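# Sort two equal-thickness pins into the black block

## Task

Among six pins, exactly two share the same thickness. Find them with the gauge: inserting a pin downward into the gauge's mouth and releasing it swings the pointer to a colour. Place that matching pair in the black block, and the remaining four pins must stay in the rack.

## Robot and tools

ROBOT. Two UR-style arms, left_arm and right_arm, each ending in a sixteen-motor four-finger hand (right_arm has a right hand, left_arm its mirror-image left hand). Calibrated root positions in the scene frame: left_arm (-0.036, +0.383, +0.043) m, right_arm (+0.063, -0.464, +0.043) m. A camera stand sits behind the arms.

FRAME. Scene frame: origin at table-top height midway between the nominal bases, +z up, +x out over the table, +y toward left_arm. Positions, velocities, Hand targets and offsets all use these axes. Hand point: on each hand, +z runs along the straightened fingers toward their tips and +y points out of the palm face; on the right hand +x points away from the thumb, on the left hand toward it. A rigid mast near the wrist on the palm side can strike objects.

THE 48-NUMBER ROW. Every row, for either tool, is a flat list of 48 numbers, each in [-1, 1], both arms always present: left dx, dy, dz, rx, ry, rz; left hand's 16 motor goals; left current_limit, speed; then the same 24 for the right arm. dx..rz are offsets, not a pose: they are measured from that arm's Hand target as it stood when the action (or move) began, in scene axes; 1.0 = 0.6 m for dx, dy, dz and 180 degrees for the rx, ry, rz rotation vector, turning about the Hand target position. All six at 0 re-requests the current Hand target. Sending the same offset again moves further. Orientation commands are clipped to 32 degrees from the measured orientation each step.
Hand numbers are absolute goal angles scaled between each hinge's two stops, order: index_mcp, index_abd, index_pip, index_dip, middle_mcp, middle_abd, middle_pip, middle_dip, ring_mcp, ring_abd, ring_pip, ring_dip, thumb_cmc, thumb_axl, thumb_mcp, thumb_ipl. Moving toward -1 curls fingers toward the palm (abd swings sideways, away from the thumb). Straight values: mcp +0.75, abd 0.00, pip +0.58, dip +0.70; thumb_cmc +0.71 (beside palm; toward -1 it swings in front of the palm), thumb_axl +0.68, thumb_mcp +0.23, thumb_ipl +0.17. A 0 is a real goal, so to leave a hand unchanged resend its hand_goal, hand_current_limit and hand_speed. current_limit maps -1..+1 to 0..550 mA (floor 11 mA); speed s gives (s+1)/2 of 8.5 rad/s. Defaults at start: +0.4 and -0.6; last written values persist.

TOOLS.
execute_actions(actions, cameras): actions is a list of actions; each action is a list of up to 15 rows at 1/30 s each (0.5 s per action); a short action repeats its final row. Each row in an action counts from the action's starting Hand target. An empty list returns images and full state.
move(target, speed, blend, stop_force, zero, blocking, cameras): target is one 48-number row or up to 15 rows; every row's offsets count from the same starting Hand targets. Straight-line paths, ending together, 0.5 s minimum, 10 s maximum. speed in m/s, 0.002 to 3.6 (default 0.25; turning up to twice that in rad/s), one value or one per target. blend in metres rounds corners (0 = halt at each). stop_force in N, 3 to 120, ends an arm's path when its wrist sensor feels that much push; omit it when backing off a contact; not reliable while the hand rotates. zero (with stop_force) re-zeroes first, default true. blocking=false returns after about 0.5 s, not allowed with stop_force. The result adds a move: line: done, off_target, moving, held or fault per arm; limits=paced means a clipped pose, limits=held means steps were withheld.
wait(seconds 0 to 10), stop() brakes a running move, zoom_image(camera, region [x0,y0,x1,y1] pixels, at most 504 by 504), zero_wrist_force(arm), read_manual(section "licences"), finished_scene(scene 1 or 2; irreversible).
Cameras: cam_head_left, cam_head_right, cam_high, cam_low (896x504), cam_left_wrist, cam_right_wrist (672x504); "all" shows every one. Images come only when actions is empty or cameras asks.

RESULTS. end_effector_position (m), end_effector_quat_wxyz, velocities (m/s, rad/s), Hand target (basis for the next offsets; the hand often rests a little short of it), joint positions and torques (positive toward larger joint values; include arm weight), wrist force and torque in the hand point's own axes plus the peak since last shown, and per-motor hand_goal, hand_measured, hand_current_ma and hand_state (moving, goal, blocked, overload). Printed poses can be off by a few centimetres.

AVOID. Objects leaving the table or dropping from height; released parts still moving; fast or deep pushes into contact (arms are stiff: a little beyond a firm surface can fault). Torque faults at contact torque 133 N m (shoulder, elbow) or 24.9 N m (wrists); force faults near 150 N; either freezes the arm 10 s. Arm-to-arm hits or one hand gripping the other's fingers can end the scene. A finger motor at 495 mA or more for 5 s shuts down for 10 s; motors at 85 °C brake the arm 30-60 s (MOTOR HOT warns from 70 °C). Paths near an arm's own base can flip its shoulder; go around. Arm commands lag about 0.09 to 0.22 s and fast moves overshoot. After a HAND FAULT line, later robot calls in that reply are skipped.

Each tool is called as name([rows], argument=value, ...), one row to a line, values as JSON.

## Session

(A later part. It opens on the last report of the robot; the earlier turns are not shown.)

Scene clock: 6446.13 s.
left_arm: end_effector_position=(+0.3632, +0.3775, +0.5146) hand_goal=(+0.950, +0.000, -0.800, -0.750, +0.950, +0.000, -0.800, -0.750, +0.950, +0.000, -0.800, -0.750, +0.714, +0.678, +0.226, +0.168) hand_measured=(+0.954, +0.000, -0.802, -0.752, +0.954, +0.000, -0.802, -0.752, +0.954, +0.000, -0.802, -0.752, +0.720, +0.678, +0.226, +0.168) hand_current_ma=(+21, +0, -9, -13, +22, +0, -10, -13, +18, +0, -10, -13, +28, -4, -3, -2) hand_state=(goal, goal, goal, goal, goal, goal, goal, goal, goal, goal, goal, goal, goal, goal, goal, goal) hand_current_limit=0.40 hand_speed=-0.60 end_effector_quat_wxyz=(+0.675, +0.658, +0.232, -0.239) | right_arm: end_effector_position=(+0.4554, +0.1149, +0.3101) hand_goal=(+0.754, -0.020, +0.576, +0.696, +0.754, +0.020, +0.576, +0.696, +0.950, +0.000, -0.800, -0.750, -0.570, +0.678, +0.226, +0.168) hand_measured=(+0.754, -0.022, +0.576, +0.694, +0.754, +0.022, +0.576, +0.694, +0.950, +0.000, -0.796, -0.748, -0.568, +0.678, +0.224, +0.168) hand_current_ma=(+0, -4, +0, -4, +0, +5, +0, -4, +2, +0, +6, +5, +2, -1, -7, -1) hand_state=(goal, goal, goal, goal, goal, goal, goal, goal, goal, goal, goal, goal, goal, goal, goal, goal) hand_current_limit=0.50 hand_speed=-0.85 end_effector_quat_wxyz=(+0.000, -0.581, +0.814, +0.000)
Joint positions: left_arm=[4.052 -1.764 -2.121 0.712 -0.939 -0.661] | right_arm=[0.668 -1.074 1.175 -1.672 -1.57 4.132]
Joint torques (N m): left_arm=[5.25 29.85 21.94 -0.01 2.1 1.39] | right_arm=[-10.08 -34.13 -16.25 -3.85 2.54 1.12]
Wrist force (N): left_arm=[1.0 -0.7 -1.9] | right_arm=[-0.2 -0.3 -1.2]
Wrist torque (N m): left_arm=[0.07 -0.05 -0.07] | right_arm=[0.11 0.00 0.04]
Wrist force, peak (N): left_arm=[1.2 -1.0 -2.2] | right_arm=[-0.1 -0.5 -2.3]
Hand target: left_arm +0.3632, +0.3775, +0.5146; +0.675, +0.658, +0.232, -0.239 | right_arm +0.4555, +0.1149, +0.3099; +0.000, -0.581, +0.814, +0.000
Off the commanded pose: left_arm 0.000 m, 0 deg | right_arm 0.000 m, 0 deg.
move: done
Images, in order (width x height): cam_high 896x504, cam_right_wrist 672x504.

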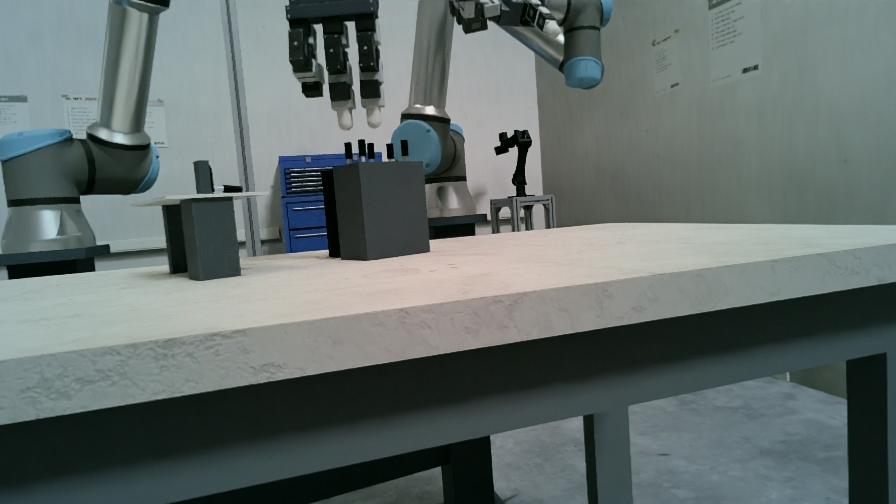

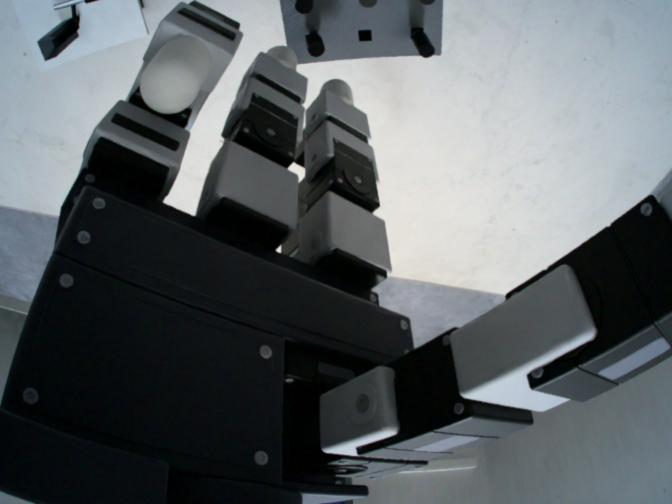

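execute_actions(actions=[], cameras=["cam_left_wrist","cam_right_wrist"])

zoom_image(camera="cam_left_wrist", region=[165, 180, 295, 280])

Scene clock: 6466.20 s.
left_arm: end_effector_position=(+0.3632, +0.3775, +0.5146) hand_goal=(+0.950, +0.000, -0.800, -0.750, +0.950, +0.000, -0.800, -0.750, +0.950, +0.000, -0.800, -0.750, +0.714, +0.678, +0.226, +0.168) hand_measured=(+0.954, +0.000, -0.802, -0.752, +0.954, +0.000, -0.802, -0.752, +0.954, +0.000, -0.802, -0.752, +0.720, +0.678, +0.226, +0.168) hand_current_ma=(+21, +0, -9, -13, +22, +0, -10, -13, +18, +0, -10, -13, +28, -4, -3, -2) hand_state=(goal, goal, goal, goal, goal, goal, goal, goal, goal, goal, goal, goal, goal, goal, goal, goal) hand_current_limit=0.40 hand_speed=-0.60 end_effector_quat_wxyz=(+0.675, +0.658, +0.232, -0.239) | right_arm: end_effector_position=(+0.4555, +0.1149, +0.3099) hand_goal=(+0.754, -0.020, +0.576, +0.696, +0.754, +0.020, +0.576, +0.696, +0.950, +0.000, -0.800, -0.750, -0.570, +0.678, +0.226, +0.168) hand_measured=(+0.754, -0.022, +0.576, +0.694, +0.754, +0.022, +0.576, +0.694, +0.950, +0.000, -0.796, -0.748, -0.568, +0.678, +0.224, +0.168) hand_current_ma=(+0, -4, +0, -4, +0, +5, +0, -4, +2, +0, +6, +5, +2, -1, -7, -1) hand_state=(goal, goal, goal, goal, goal, goal, goal, goal, goal, goal, goal, goal, goal, goal, goal, goal) hand_current_limit=0.50 hand_speed=-0.85 end_effector_quat_wxyz=(+0.000, -0.581, +0.814, +0.000)
Joint positions: left_arm=[4.052 -1.764 -2.121 0.712 -0.939 -0.661] | right_arm=[0.668 -1.074 1.175 -1.672 -1.57 4.132]
Joint velocities: within noise
Joint torques (N m): left_arm=[6.33 29.82 22.75 0.03 2.07 1.42] | right_arm=[-10.64 -33.75 -15.39 -3.83 2.49 1.07]
Motor temperatures (°C): left_arm=[27 30 26 30 32 30] | right_arm=[26 30 30 36 37 35]
Wrist force (N): left_arm=[1.0 -0.6 -2.0] | right_arm=[-0.3 -0.4 -1.4]
Wrist torque (N m): left_arm=[0.08 -0.05 -0.06] | right_arm=[0.10 0.02 0.03]
Wrist force, peak (N): left_arm=[1.3 -0.8 -2.3] | right_arm=[-0.5 -0.8 -1.7]
Hand target: left_arm +0.3632, +0.3775, +0.5146; +0.675, +0.658, +0.232, -0.239 | right_arm +0.4555, +0.1149, +0.3099; +0.000, -0.581, +0.814, +0.000
Off the commanded pose: left_arm 0.000 m, 0 deg | right_arm 0.000 m, 0 deg.
Images, in order (width x height): cam_left_wrist 672x504, cam_right_wrist 672x504.

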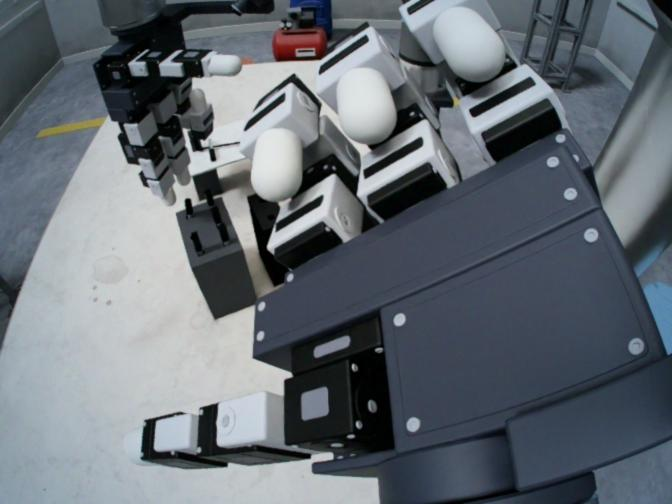

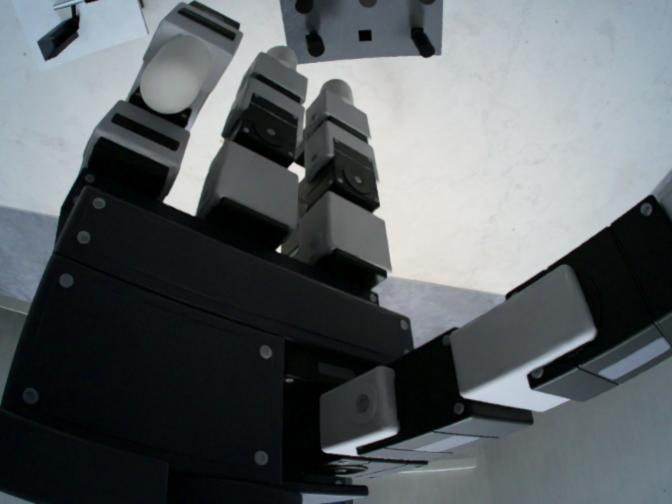

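Scaled by 3.877 from the camera's 672x504 image, which has a finer 960x720 frame.

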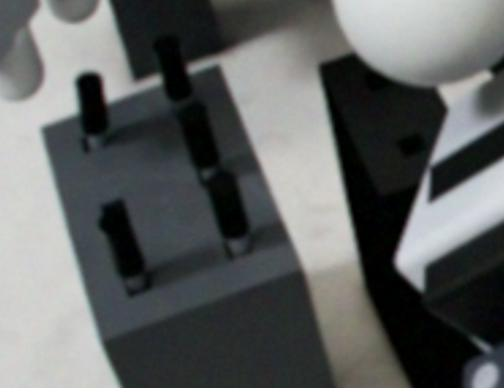

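move(target=[0,0,0,0,0,0, 0.95,0,-0.8,-0.75,0.95,0,-0.8,-0.75,0.95,0,-0.8,-0.75,0.714,0.678,0.226,0.168,0.4,-0.6, 0,0,-0.0417,0,0,0, 0.754,-0.02,0.576,0.696,0.754,0.02,0.576,0.696,0.95,0,-0.8,-0.75,-0.571,0.678,0.226,0.168,0.5,-0.85], speed=0.05)

move(target=[0,0,0,0,0,0, 0.95,0,-0.8,-0.75,0.95,0,-0.8,-0.75,0.95,0,-0.8,-0.75,0.714,0.678,0.226,0.168,0.4,-0.6, 0,0,-0.04,0,0,0, 0.754,-0.04,0.576,0.696,0.754,0.04,0.576,0.696,0.95,0,-0.8,-0.75,-0.571,0.678,0.226,0.168,0.5,-0.85], speed=0.012, stop_force=3, cameras=["cam_right_wrist","cam_high"])

zoom_image(camera="cam_right_wrist", region=[250, 0, 390, 120])

zoom_image(camera="cam_high", region=[325, 100, 425, 180])

Scene clock: 6476.73 s.
left_arm: end_effector_position=(+0.3632, +0.3775, +0.5146) hand_goal=(+0.950, +0.000, -0.800, -0.750, +0.950, +0.000, -0.800, -0.750, +0.950, +0.000, -0.800, -0.750, +0.714, +0.678, +0.226, +0.168) hand_measured=(+0.954, +0.000, -0.802, -0.752, +0.954, +0.000, -0.802, -0.752, +0.954, +0.000, -0.802, -0.752, +0.720, +0.678, +0.226, +0.168) hand_current_ma=(+21, +0, -9, -13, +22, +0, -10, -13, +18, +0, -10, -13, +28, -4, -3, -2) hand_state=(goal, goal, goal, goal, goal, goal, goal, goal, goal, goal, goal, goal, goal, goal, goal, goal) hand_current_limit=0.40 hand_speed=-0.60 end_effector_quat_wxyz=(+0.675, +0.658, +0.232, -0.239) | right_arm: end_effector_position=(+0.4555, +0.1149, +0.2851) hand_goal=(+0.754, -0.020, +0.576, +0.696, +0.754, +0.020, +0.576, +0.696, +0.950, +0.000, -0.800, -0.750, -0.570, +0.678, +0.226, +0.168) hand_measured=(+0.754, -0.022, +0.576, +0.694, +0.754, +0.022, +0.576, +0.694, +0.950, +0.000, -0.796, -0.748, -0.568, +0.678, +0.224, +0.168) hand_current_ma=(+0, -4, +0, -4, +0, +5, +0, -4, +2, +0, +6, +5, +2, -1, -7, -1) hand_state=(goal, goal, goal, goal, goal, goal, goal, goal, goal, goal, goal, goal, goal, goal, goal, goal) hand_current_limit=0.50 hand_speed=-0.85 end_effector_quat_wxyz=(+0.000, -0.581, +0.814, +0.000) end_effector_velocity=(+0.000, +0.000, -0.003) end_effector_angular_velocity=(-0.002, +0.003, -0.002)
Joint positions: left_arm=[4.052 -1.764 -2.121 0.712 -0.939 -0.661] | right_arm=[0.668 -1.066 1.226 -1.732 -1.57 4.132]
Joint velocities: left_arm=[within noise] | right_arm=[0 0.002 0.005 -0.003 0 0.002]
Joint torques (N m): left_arm=[5.26 28.95 22.17 0.06 2.19 1.4] | right_arm=[-5.96 -33.83 -14.77 -4.16 -1.04 -0.48]
Wrist force (N): left_arm=[1.1 -0.6 -2.1] | right_arm=[-0.4 -0.3 -1.1]
Wrist torque (N m): left_arm=[0.09 -0.08 -0.05] | right_arm=[0.09 0.01 0.01]
Wrist force, peak (N): left_arm=[1.2 -0.9 -2.4] | right_arm=[-0.2 -0.3 -1.9]
Hand target: left_arm +0.3632, +0.3775, +0.5146; +0.675, +0.658, +0.232, -0.239 | right_arm +0.4555, +0.1149, +0.2849; +0.000, -0.581, +0.814, +0.000
Off the commanded pose: left_arm 0.000 m, 0 deg | right_arm 0.000 m, 0 deg.
move: done

Scene clock: 6479.67 s.
left_arm: end_effector_position=(+0.3632, +0.3775, +0.5146) hand_goal=(+0.950, +0.000, -0.800, -0.750, +0.950, +0.000, -0.800, -0.750, +0.950, +0.000, -0.800, -0.750, +0.714, +0.678, +0.226, +0.168) hand_measured=(+0.954, +0.000, -0.802, -0.752, +0.954, +0.000, -0.802, -0.752, +0.954, +0.000, -0.802, -0.752, +0.720, +0.678, +0.226, +0.168) hand_current_ma=(+21, +0, -9, -13, +22, +0, -10, -13, +18, +0, -10, -13, +28, -4, -3, -2) hand_state=(goal, goal, goal, goal, goal, goal, goal, goal, goal, goal, goal, goal, goal, goal, goal, goal) hand_current_limit=0.40 hand_speed=-0.60 end_effector_quat_wxyz=(+0.675, +0.658, +0.232, -0.239) | right_arm: end_effector_position=(+0.4555, +0.1149, +0.2661) hand_goal=(+0.754, -0.040, +0.576, +0.696, +0.754, +0.040, +0.576, +0.696, +0.950, +0.000, -0.800, -0.750, -0.570, +0.678, +0.226, +0.168) hand_measured=(+0.754, -0.036, +0.576, +0.694, +0.754, +0.038, +0.574, +0.690, +0.950, +0.000, -0.796, -0.748, -0.568, +0.678, +0.224, +0.168) hand_current_ma=(+0, +6, +0, -4, +0, -2, -2, -12, +2, +0, +6, +5, +2, -1, -7, -1) hand_state=(goal, goal, goal, goal, goal, goal, goal, goal, goal, goal, goal, goal, goal, goal, goal, goal) hand_current_limit=0.50 hand_speed=-0.85 end_effector_quat_wxyz=(+0.000, -0.581, +0.814, +0.000)
Joint positions: left_arm=[4.052 -1.764 -2.121 0.712 -0.939 -0.661] | right_arm=[0.668 -1.057 1.263 -1.776 -1.57 4.132]
Joint torques (N m): left_arm=[5.35 30.32 23.38 -0.12 2.14 1.52] | right_arm=[-5.22 -47.98 -25.52 -1.1 -1.67 -0.89]
Wrist force (N): left_arm=[0.9 -0.8 -2.1] | right_arm=[0.7 -0.7 -4.5]
Wrist torque (N m): left_arm=[0.08 -0.04 -0.07] | right_arm=[0.37 0.05 0.11]
Wrist force, peak (N): left_arm=[1.0 -0.7 -2.5] | right_arm=[1.7 -1.4 -9.5]
Hand target: left_arm +0.3632, +0.3775, +0.5146; +0.675, +0.658, +0.232, -0.239 | right_arm +0.4555, +0.1149, +0.2661; +0.000, -0.581, +0.814, +0.000 (not the last commanded pose)
Off the commanded pose: left_arm 0.000 m, 0 deg | right_arm 0.005 m, 0 deg.
move: contact (right_arm)
Images, in order (width x height): cam_high 896x504, cam_right_wrist 672x504.

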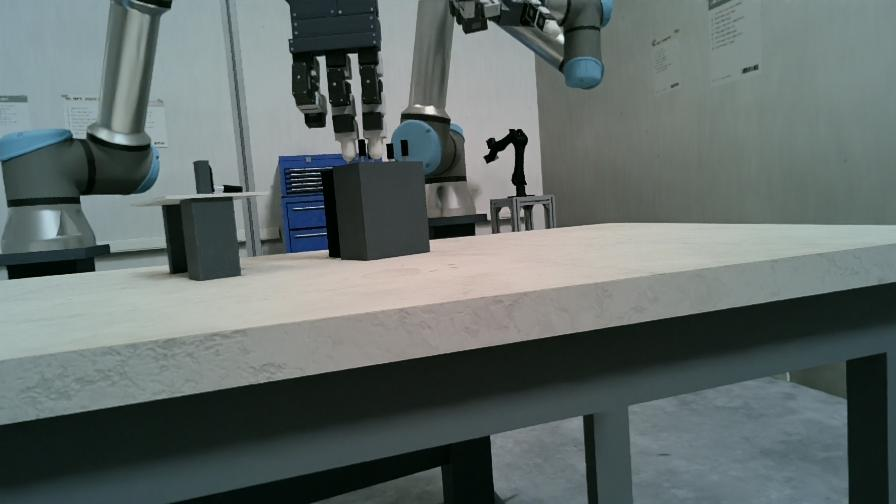

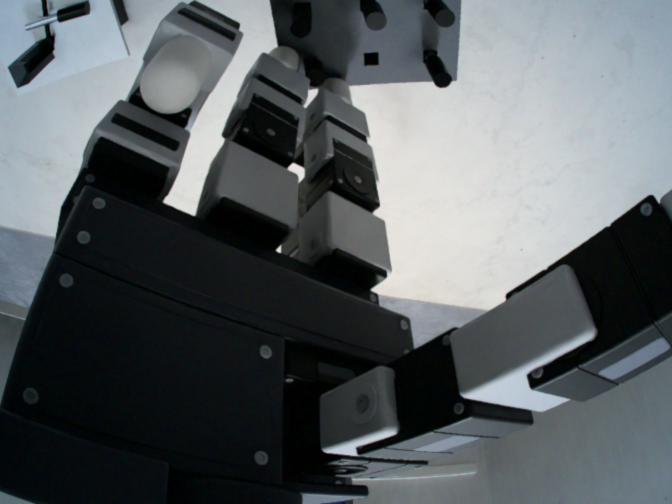

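Scaled by 3.600 from the camera's 672x504 image, which has a finer 960x720 frame.

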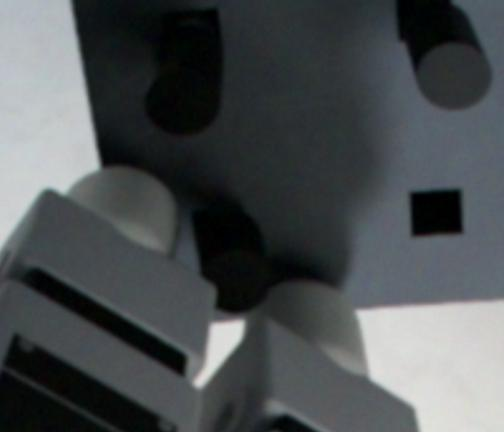

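Scaled by 5.040.

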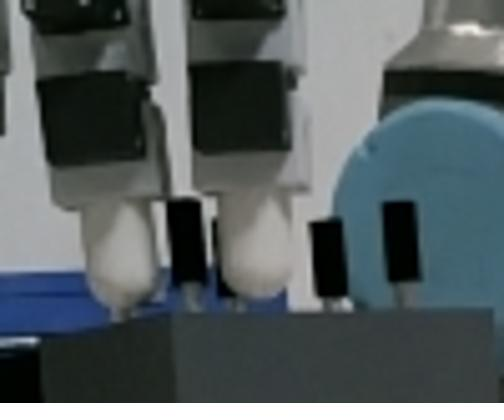

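move(target=[0,0,0,0,0,0, 0.95,0,-0.8,-0.75,0.95,0,-0.8,-0.75,0.95,0,-0.8,-0.75,0.714,0.678,0.226,0.168,0.4,-0.6, 0,0,0.0012,0,0,0, 0.754,-0.04,0.576,0.696,0.754,0.04,0.576,0.696,0.95,0,-0.8,-0.75,-0.571,0.678,0.226,0.168,0.5,-0.85], speed=0.02)

move(target=[0,0,0,0,0,0, 0.95,0,-0.8,-0.75,0.95,0,-0.8,-0.75,0.95,0,-0.8,-0.75,0.714,0.678,0.226,0.168,0.4,-0.6, 0,0,0,0,0,0, 0.754,-0.3,0.576,0.696,0.754,0.3,0.576,0.696,0.95,0,-0.8,-0.75,-0.571,0.678,0.226,0.168,0.65,-0.95], speed=0.02)

wait(seconds=0.8, cameras=["cam_right_wrist","cam_high","cam_left_wrist"])

zoom_image(camera="cam_right_wrist", region=[250, 0, 390, 120])

zoom_image(camera="cam_left_wrist", region=[150, 170, 260, 260])

Scene clock: 6490.27 s.
left_arm: end_effector_position=(+0.3632, +0.3775, +0.5146) hand_goal=(+0.950, +0.000, -0.800, -0.750, +0.950, +0.000, -0.800, -0.750, +0.950, +0.000, -0.800, -0.750, +0.714, +0.678, +0.226, +0.168) hand_measured=(+0.954, +0.000, -0.802, -0.752, +0.954, +0.000, -0.802, -0.752, +0.954, +0.000, -0.802, -0.752, +0.720, +0.678, +0.226, +0.168) hand_current_ma=(+21, +0, -9, -13, +22, +0, -10, -13, +18, +0, -10, -13, +28, -4, -3, -2) hand_state=(goal, goal, goal, goal, goal, goal, goal, goal, goal, goal, goal, goal, goal, goal, goal, goal) hand_current_limit=0.40 hand_speed=-0.60 end_effector_quat_wxyz=(+0.675, +0.658, +0.232, -0.239) | right_arm: end_effector_position=(+0.4555, +0.1149, +0.2667) hand_goal=(+0.754, -0.040, +0.576, +0.696, +0.754, +0.040, +0.576, +0.696, +0.950, +0.000, -0.800, -0.750, -0.570, +0.678, +0.226, +0.168) hand_measured=(+0.754, -0.036, +0.576, +0.694, +0.754, +0.038, +0.574, +0.694, +0.950, +0.000, -0.796, -0.748, -0.568, +0.678, +0.224, +0.168) hand_current_ma=(+0, +6, +0, -4, +0, -2, -2, -5, +2, +0, +6, +5, +2, -1, -7, -1) hand_state=(goal, goal, goal, goal, goal, goal, goal, goal, goal, goal, goal, goal, goal, goal, goal, goal) hand_current_limit=0.50 hand_speed=-0.85 end_effector_quat_wxyz=(+0.000, -0.581, +0.814, +0.000)
Joint positions: left_arm=[4.052 -1.764 -2.121 0.712 -0.939 -0.661] | right_arm=[0.668 -1.057 1.261 -1.775 -1.57 4.132]
Joint torques (N m): left_arm=[5.87 29.82 22.43 0.04 2.25 1.45] | right_arm=[-4.73 -50.49 -26.55 -0.95 -1.71 -0.49]
Wrist force (N): left_arm=[1.2 -0.7 -1.8] | right_arm=[-0.6 -0.1 -1.3]
Wrist torque (N m): left_arm=[0.06 -0.08 -0.05] | right_arm=[0.15 0.03 0.02]
Wrist force, peak (N): left_arm=[1.4 -0.9 -2.3] | right_arm=[0.7 -0.8 -4.5]
Hand target: left_arm +0.3632, +0.3775, +0.5146; +0.675, +0.658, +0.232, -0.239 | right_arm +0.4555, +0.1149, +0.2668; +0.000, -0.581, +0.814, +0.000
Off the commanded pose: left_arm 0.000 m, 0 deg | right_arm 0.000 m, 0 deg.
move: done

Scene clock: 6490.83 s.
left_arm: end_effector_position=(+0.3632, +0.3775, +0.5146) hand_goal=(+0.950, +0.000, -0.800, -0.750, +0.950, +0.000, -0.800, -0.750, +0.950, +0.000, -0.800, -0.750, +0.714, +0.678, +0.226, +0.168) hand_measured=(+0.954, +0.000, -0.802, -0.752, +0.954, +0.000, -0.802, -0.752, +0.954, +0.000, -0.802, -0.752, +0.720, +0.678, +0.226, +0.168) hand_current_ma=(+21, +0, -9, -13, +22, +0, -10, -13, +18, +0, -10, -13, +28, -4, -3, -2) hand_state=(goal, goal, goal, goal, goal, goal, goal, goal, goal, goal, goal, goal, goal, goal, goal, goal) hand_current_limit=0.40 hand_speed=-0.60 end_effector_quat_wxyz=(+0.675, +0.658, +0.232, -0.239) | right_arm: end_effector_position=(+0.4555, +0.1149, +0.2668) hand_goal=(+0.754, -0.300, +0.576, +0.696, +0.754, +0.300, +0.576, +0.696, +0.950, +0.000, -0.800, -0.750, -0.570, +0.678, +0.226, +0.168) hand_measured=(+0.754, -0.098, +0.576, +0.694, +0.754, +0.092, +0.576, +0.694, +0.950, +0.000, -0.796, -0.748, -0.568, +0.678, +0.224, +0.168) hand_current_ma=(+0, +143, +0, -4, +0, -161, -2, -3, +2, +0, +6, +5, +2, -1, -7, -1) hand_state=(goal, moving, goal, goal, goal, moving, goal, goal, goal, goal, goal, goal, goal, goal, goal, goal) hand_current_limit=0.65 hand_speed=-0.95 end_effector_quat_wxyz=(+0.000, -0.581, +0.814, +0.000)
Joint positions: left_arm=[4.052 -1.764 -2.121 0.712 -0.939 -0.661] | right_arm=[0.668 -1.057 1.261 -1.775 -1.57 4.132]
Joint torques (N m): left_arm=[5.05 29.53 22.44 -0.04 2.18 1.45] | right_arm=[-4.67 -50.91 -27.03 -1.26 -1.62 -0.38]
Wrist force (N): left_arm=[0.9 -0.7 -2.4] | right_arm=[0.2 -0.6 -1.2]
Wrist torque (N m): left_arm=[0.12 -0.05 -0.07] | right_arm=[0.12 -0.01 0.08]
Wrist force, peak (N): left_arm=[1.1 -0.7 -2.4] | right_arm=[-0.2 -0.6 -1.5]
Hand target: left_arm +0.3632, +0.3775, +0.5146; +0.675, +0.658, +0.232, -0.239 | right_arm +0.4555, +0.1149, +0.2668; +0.000, -0.581, +0.814, +0.000
Off the commanded pose: left_arm 0.000 m, 0 deg | right_arm 0.000 m, 0 deg.
move: done

Scene clock: 6491.63 s.
left_arm: end_effector_position=(+0.3632, +0.3775, +0.5146) hand_goal=(+0.950, +0.000, -0.800, -0.750, +0.950, +0.000, -0.800, -0.750, +0.950, +0.000, -0.800, -0.750, +0.714, +0.678, +0.226, +0.168) hand_measured=(+0.954, +0.000, -0.802, -0.752, +0.954, +0.000, -0.802, -0.752, +0.954, +0.000, -0.802, -0.752, +0.720, +0.678, +0.226, +0.168) hand_current_ma=(+21, +0, -9, -13, +22, +0, -10, -13, +18, +0, -10, -13, +28, -4, -3, -2) hand_state=(goal, goal, goal, goal, goal, goal, goal, goal, goal, goal, goal, goal, goal, goal, goal, goal) hand_current_limit=0.40 hand_speed=-0.60 end_effector_quat_wxyz=(+0.675, +0.658, +0.232, -0.239) | right_arm: end_effector_position=(+0.4555, +0.1149, +0.2668) hand_goal=(+0.754, -0.300, +0.576, +0.696, +0.754, +0.300, +0.576, +0.696, +0.950, +0.000, -0.800, -0.750, -0.570, +0.678, +0.226, +0.168) hand_measured=(+0.754, -0.104, +0.576, +0.694, +0.754, +0.098, +0.576, +0.694, +0.950, +0.000, -0.796, -0.748, -0.568, +0.678, +0.224, +0.168) hand_current_ma=(+0, +454, +0, -4, +0, -454, -1, -2, +2, +0, +6, +5, +2, -1, -7, -1) hand_state=(goal, blocked, goal, goal, goal, blocked, goal, goal, goal, goal, goal, goal, goal, goal, goal, goal) hand_current_limit=0.65 hand_speed=-0.95 end_effector_quat_wxyz=(+0.000, -0.581, +0.814, +0.000)
Joint positions: left_arm=[4.052 -1.764 -2.121 0.712 -0.939 -0.661] | right_arm=[0.668 -1.057 1.261 -1.775 -1.57 4.132]
Joint torques (N m): left_arm=[5.17 29.44 22.49 0.1 2.1 1.56] | right_arm=[-4.55 -50.32 -26.45 -1.32 -1.61 -0.3]
Wrist force (N): left_arm=[1.0 -0.7 -2.3] | right_arm=[-0.1 -0.4 -1.4]
Wrist torque (N m): left_arm=[0.11 -0.07 -0.06] | right_arm=[0.19 0.04 0.06]
Wrist force, peak (N): left_arm=[1.2 -0.6 -2.4] | right_arm=[0.3 -0.7 -1.6]
Hand target: left_arm +0.3632, +0.3775, +0.5146; +0.675, +0.658, +0.232, -0.239 | right_arm +0.4555, +0.1149, +0.2668; +0.000, -0.581, +0.814, +0.000
Off the commanded pose: left_arm 0.000 m, 0 deg | right_arm 0.000 m, 0 deg.
wait: 0.80 s; at rest by 0.17 s
Images, in order (width x height): cam_high 896x504, cam_left_wrist 672x504, cam_right_wrist 672x504.

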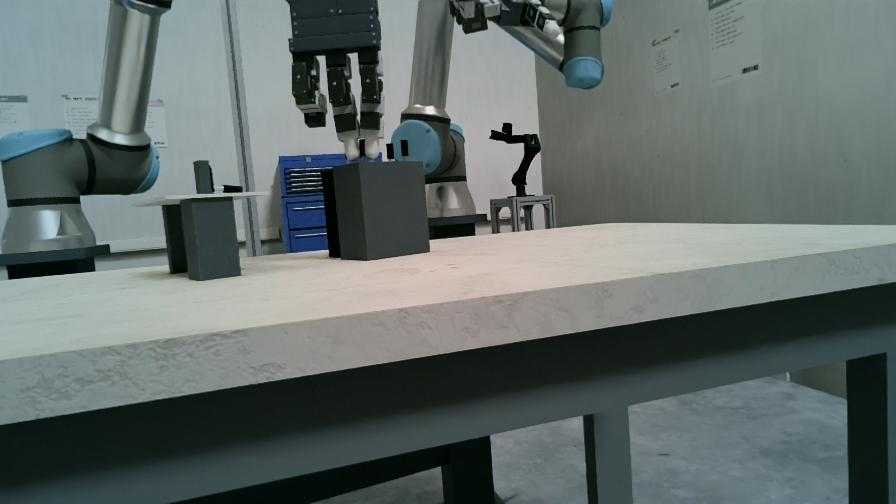

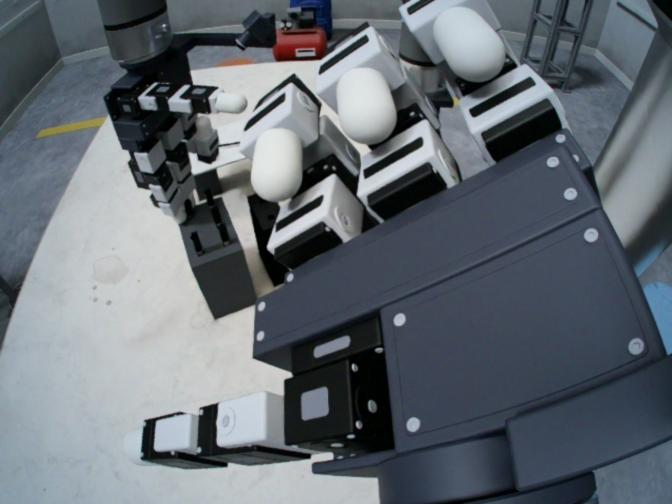

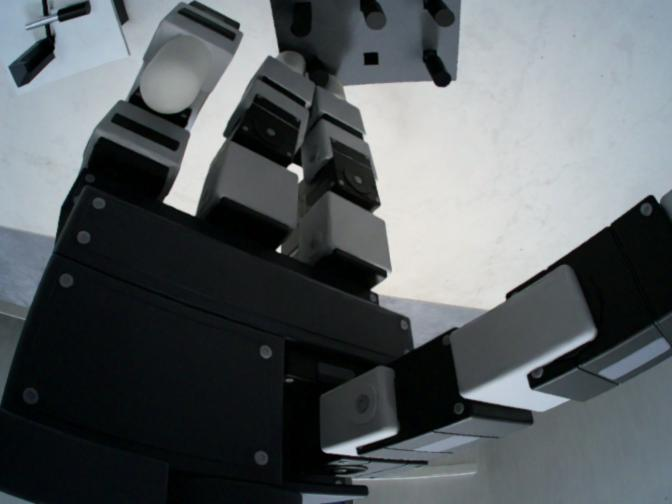

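Scaled by 3.600 from the camera's 672x504 image, which has a finer 960x720 frame.

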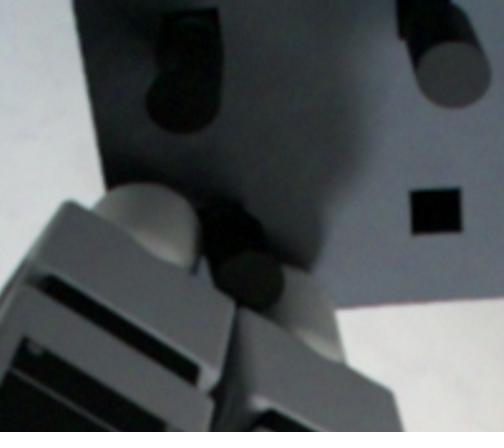

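Scaled by 4.582 from the camera's 672x504 image, which has a finer 960x720 frame.

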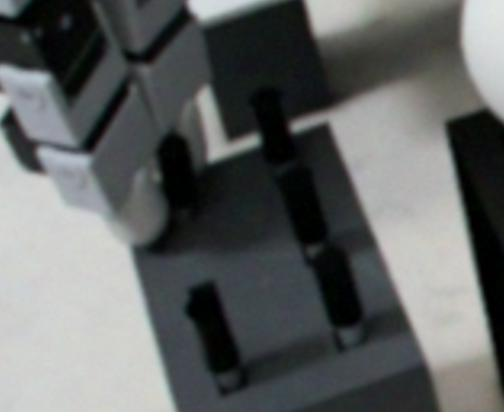

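execute_actions(actions=[])

Scene clock: 6519.57 s.
left_arm: end_effector_position=(+0.3632, +0.3775, +0.5146) hand_goal=(+0.950, +0.000, -0.800, -0.750, +0.950, +0.000, -0.800, -0.750, +0.950, +0.000, -0.800, -0.750, +0.714, +0.678, +0.226, +0.168) hand_measured=(+0.954, +0.000, -0.802, -0.752, +0.954, +0.000, -0.802, -0.752, +0.954, +0.000, -0.802, -0.752, +0.720, +0.678, +0.226, +0.168) hand_current_ma=(+21, +0, -9, -13, +22, +0, -10, -13, +18, +0, -10, -13, +28, -4, -3, -2) hand_state=(goal, goal, goal, goal, goal, goal, goal, goal, goal, goal, goal, goal, goal, goal, goal, goal) hand_current_limit=0.40 hand_speed=-0.60 end_effector_quat_wxyz=(+0.675, +0.658, +0.232, -0.239) | right_arm: end_effector_position=(+0.4555, +0.1149, +0.2668) hand_goal=(+0.754, -0.300, +0.576, +0.696, +0.754, +0.300, +0.576, +0.696, +0.950, +0.000, -0.800, -0.750, -0.570, +0.678, +0.226, +0.168) hand_measured=(+0.754, -0.104, +0.576, +0.694, +0.754, +0.098, +0.576, +0.694, +0.950, +0.000, -0.796, -0.748, -0.568, +0.678, +0.224, +0.168) hand_current_ma=(+0, +454, +0, -4, +0, -454, -1, -2, +2, +0, +6, +5, +2, -1, -7, -1) hand_state=(goal, blocked, goal, goal, goal, blocked, goal, goal, goal, goal, goal, goal, goal, goal, goal, goal) hand_current_limit=0.65 hand_speed=-0.95 end_effector_quat_wxyz=(+0.000, -0.581, +0.814, +0.000)
Joint positions: left_arm=[4.052 -1.764 -2.121 0.712 -0.939 -0.661] | right_arm=[0.668 -1.057 1.261 -1.775 -1.57 4.132]
Joint velocities: within noise
Joint torques (N m): left_arm=[5.68 28.71 22.45 0.08 2.3 1.4] | right_arm=[-4.78 -50.39 -26.64 -1.23 -1.62 -0.19]
Motor temperatures (°C): left_arm=[27 30 26 30 32 30] | right_arm=[26 30 30 36 37 35]
Wrist force (N): left_arm=[1.2 -0.8 -2.3] | right_arm=[-0.1 -0.8 -1.4]
Wrist torque (N m): left_arm=[0.09 -0.09 -0.05] | right_arm=[0.12 0.04 0.04]
Wrist force, peak (N): left_arm=[1.1 -0.9 -2.5] | right_arm=[0.2 -0.7 -1.8]
Hand target: left_arm +0.3632, +0.3775, +0.5146; +0.675, +0.658, +0.232, -0.239 | right_arm +0.4555, +0.1149, +0.2668; +0.000, -0.581, +0.814, +0.000
Off the commanded pose: left_arm 0.000 m, 0 deg | right_arm 0.000 m, 0 deg.

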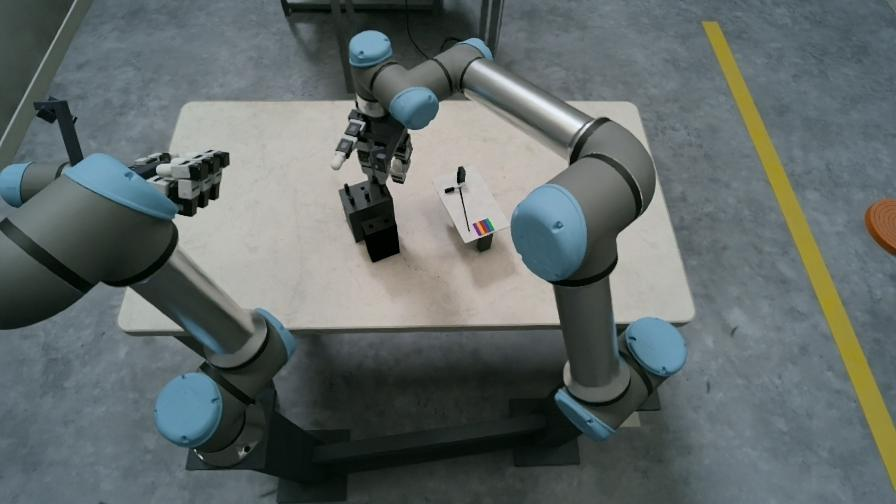

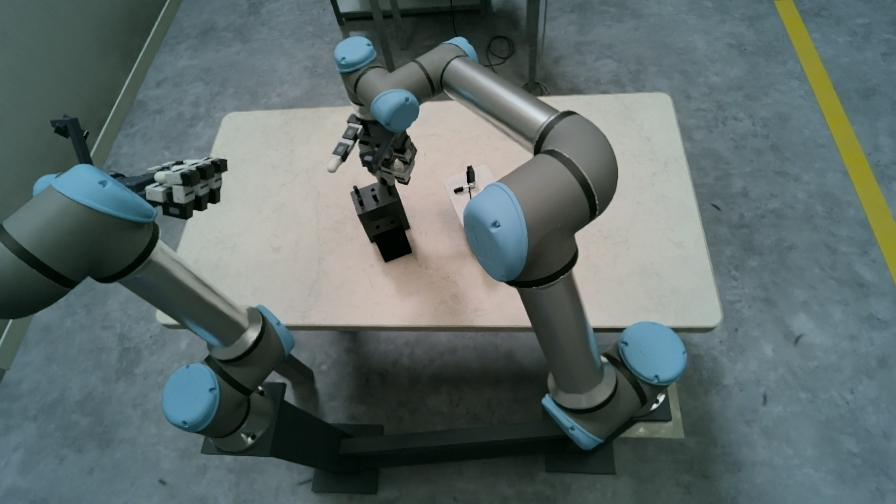

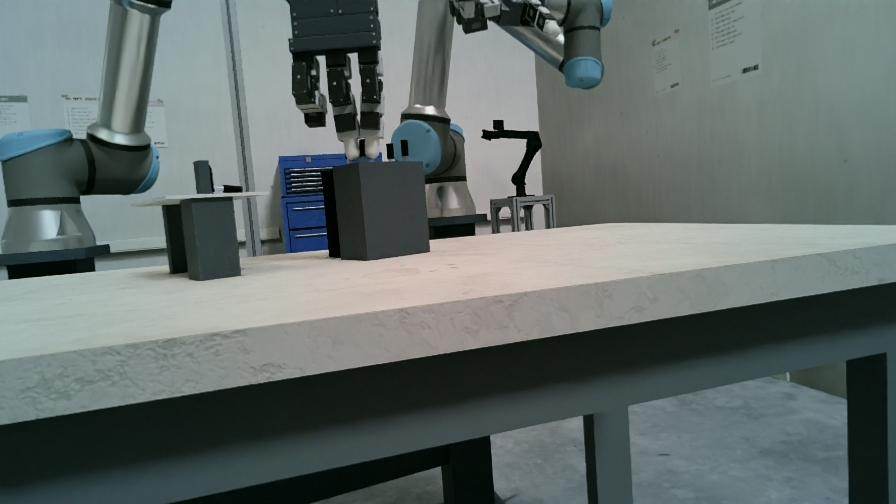

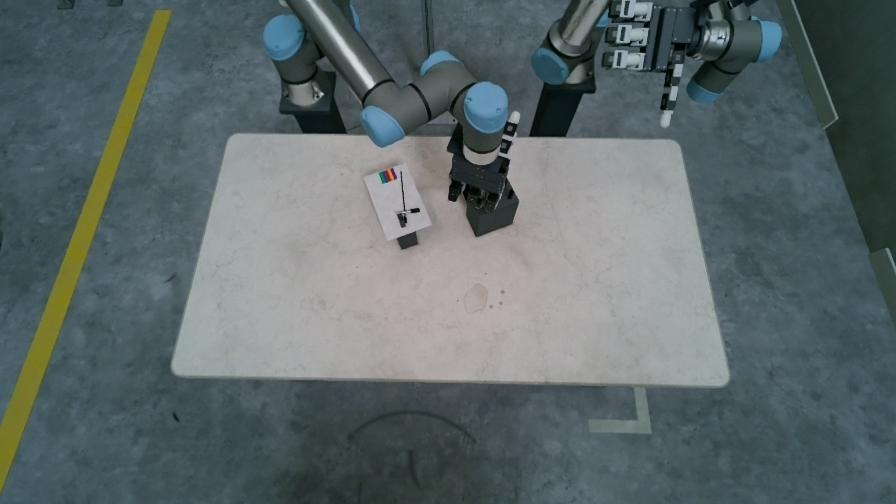

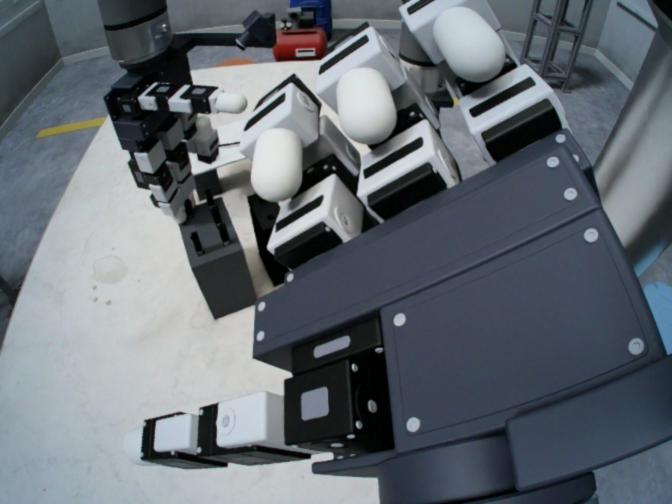

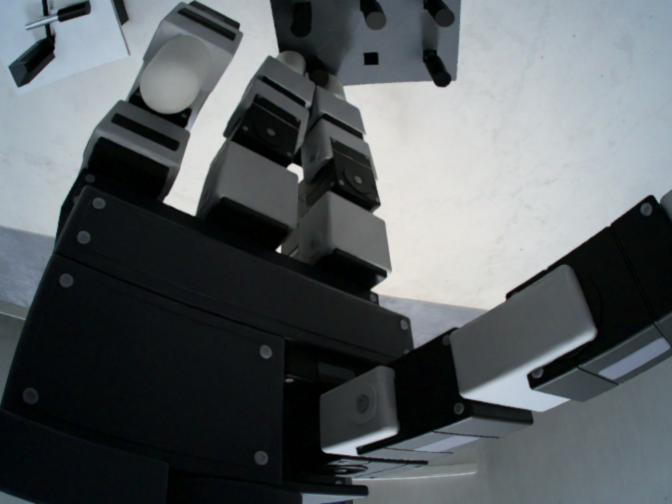

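move([
  [0,0,0,0,0,0,0.95,0,-0.8,-0.75,0.95,0,-0.8,-0.75,0.95,0,-0.8,-0.75,0.714,0.678,0.226,0.168,0.4,-0.6,0.00235,0.00085,0,0,0,0,0.754,-0.3,0.576,0.696,0.754,0.3,0.576,0.696,0.95,0,-0.8,-0.75,-0.571,0.678,0.226,0.168,0.65,-0.95],
  [0,0,0,0,0,0,0.95,0,-0.8,-0.75,0.95,0,-0.8,-0.75,0.95,0,-0.8,-0.75,0.714,0.678,0.226,0.168,0.4,-0.6,0.00235,0.00085,0.025,0,0,0,0.754,-0.3,0.576,0.696,0.754,0.3,0.576,0.696,0.95,0,-0.8,-0.75,-0.571,0.678,0.226,0.168,0.65,-0.95],
  [0,0,0,0,0,0,0.95,0,-0.8,-0.75,0.95,0,-0.8,-0.75,0.95,0,-0.8,-0.75,0.714,0.678,0.226,0.168,0.4,-0.6,0.00235,0.00085,0.09,0,0,0,0.754,-0.3,0.576,0.696,0.754,0.3,0.576,0.696,0.95,0,-0.8,-0.75,-0.571,0.678,0.226,0.168,0.65,-0.95],
], speed=[0.02,0.03,0.06], cameras=["cam_right_wrist","cam_left_wrist","cam_high","cam_low"])

Scene clock: 6535.27 s.
left_arm: end_effector_position=(+0.3632, +0.3775, +0.5146) hand_goal=(+0.950, +0.000, -0.800, -0.750, +0.950, +0.000, -0.800, -0.750, +0.950, +0.000, -0.800, -0.750, +0.714, +0.678, +0.226, +0.168) hand_measured=(+0.954, +0.000, -0.802, -0.752, +0.954, +0.000, -0.802, -0.752, +0.954, +0.000, -0.802, -0.752, +0.720, +0.678, +0.226, +0.168) hand_current_ma=(+21, +0, -9, -13, +22, +0, -10, -13, +18, +0, -10, -13, +28, -4, -3, -2) hand_state=(goal, goal, goal, goal, goal, goal, goal, goal, goal, goal, goal, goal, goal, goal, goal, goal) hand_current_limit=0.40 hand_speed=-0.60 end_effector_quat_wxyz=(+0.675, +0.658, +0.232, -0.239) | right_arm: end_effector_position=(+0.4569, +0.1154, +0.3206) hand_goal=(+0.754, -0.300, +0.576, +0.696, +0.754, +0.300, +0.576, +0.696, +0.950, +0.000, -0.800, -0.750, -0.570, +0.678, +0.226, +0.168) hand_measured=(+0.754, -0.104, +0.576, +0.694, +0.754, +0.098, +0.576, +0.694, +0.950, +0.000, -0.796, -0.748, -0.568, +0.678, +0.224, +0.168) hand_current_ma=(+0, +454, +0, -3, +0, -454, -1, -2, +2, +0, +6, +5, +2, -1, -7, -1) hand_state=(goal, blocked, goal, goal, goal, blocked, goal, goal, goal, goal, goal, goal, goal, goal, goal, goal) hand_current_limit=0.65 hand_speed=-0.95 end_effector_quat_wxyz=(+0.000, -0.581, +0.814, +0.000) end_effector_velocity=(+0.000, +0.000, +0.001) end_effector_angular_velocity=(-0.001, +0.001, -0.002)
Joint positions: left_arm=[4.052 -1.764 -2.121 0.712 -0.939 -0.661] | right_arm=[0.667 -1.073 1.146 -1.644 -1.57 4.131]
Joint velocities: left_arm=[within noise] | right_arm=[0 0.001 -0.004 0.005 0 0.002]
Joint torques (N m): left_arm=[5.32 29.13 22.91 0 2.13 1.52] | right_arm=[-6.05 -49.49 -26.16 -1.22 -1.39 0.29]
Wrist force (N): left_arm=[1.0 -0.7 -2.3] | right_arm=[-0.1 -0.4 -1.6]
Wrist torque (N m): left_arm=[0.10 -0.06 -0.07] | right_arm=[0.10 0.00 0.07]
Wrist force, peak (N): left_arm=[1.1 -1.0 -2.3] | right_arm=[0.3 -0.9 -1.9]
Hand target: left_arm +0.3632, +0.3775, +0.5146; +0.675, +0.658, +0.232, -0.239 | right_arm +0.4569, +0.1154, +0.3208; +0.000, -0.581, +0.814, +0.000
Off the commanded pose: left_arm 0.000 m, 0 deg | right_arm 0.000 m, 0 deg.
move: done
Images, in order (width x height): cam_high 896x504, cam_low 896x504, cam_left_wrist 672x504, cam_right_wrist 672x504.

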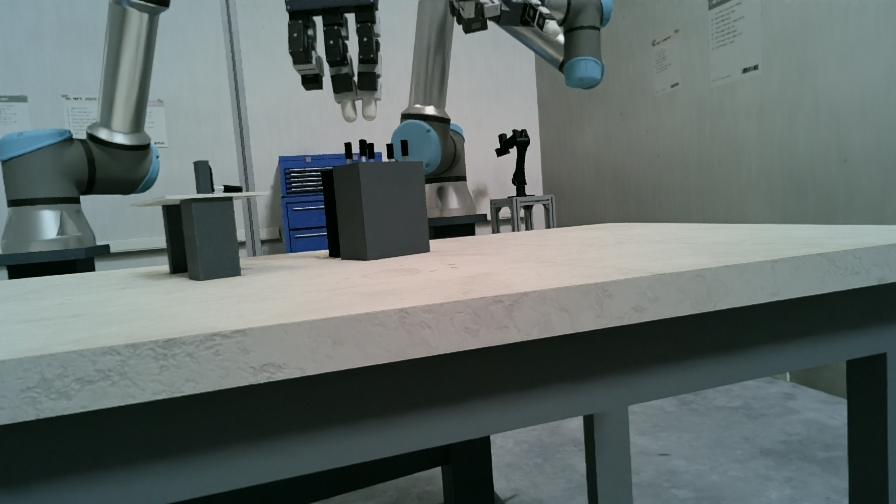

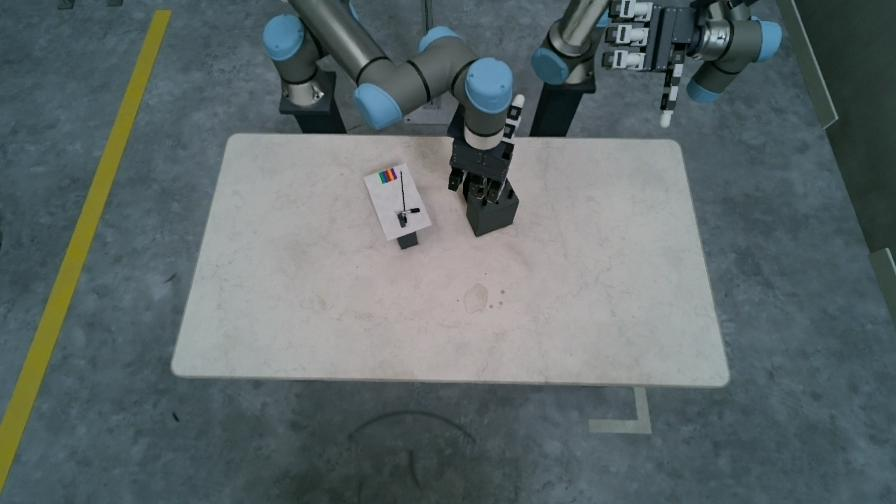

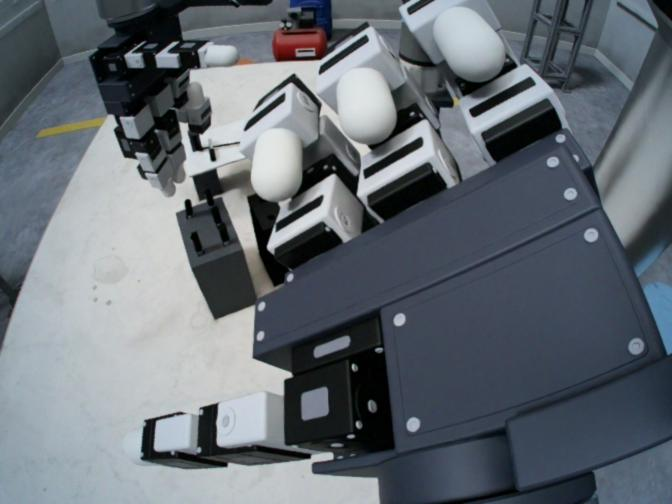

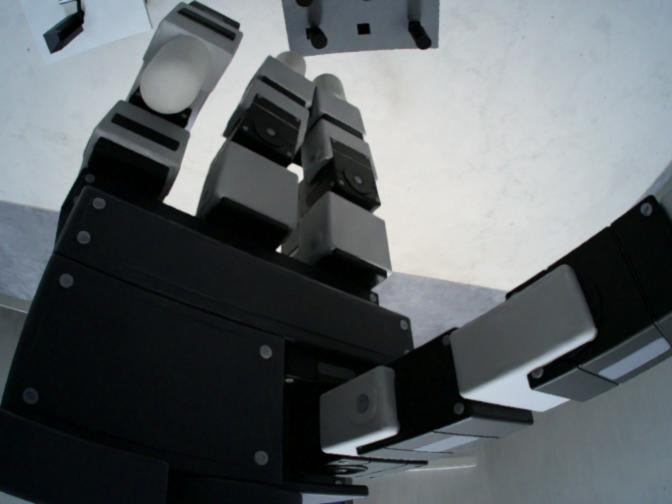

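zoom_image(camera="cam_right_wrist", region=[260, 0, 460, 110])

zoom_image(camera="cam_left_wrist", region=[120, 110, 260, 260])

zoom_image(camera="cam_high", region=[320, 80, 440, 180])

Scaled by 2.520 from the camera's 672x504 image, which has a finer 960x720 frame.

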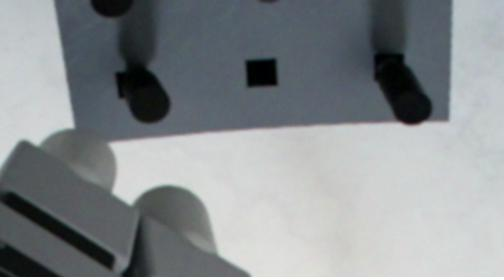

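Scaled by 3.360 from the camera's 672x504 image, which has a finer 960x720 frame.

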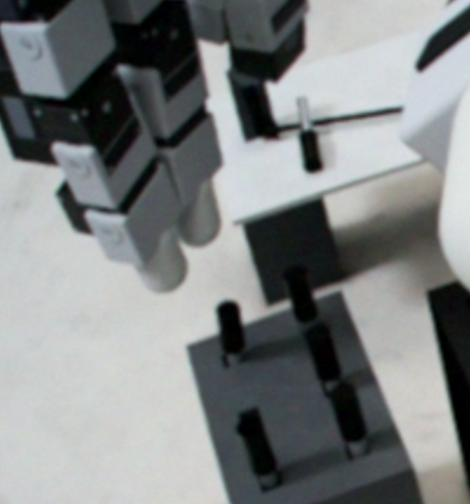

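Scaled by 4.200.

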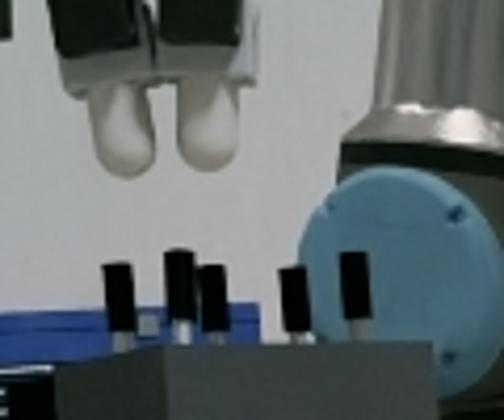

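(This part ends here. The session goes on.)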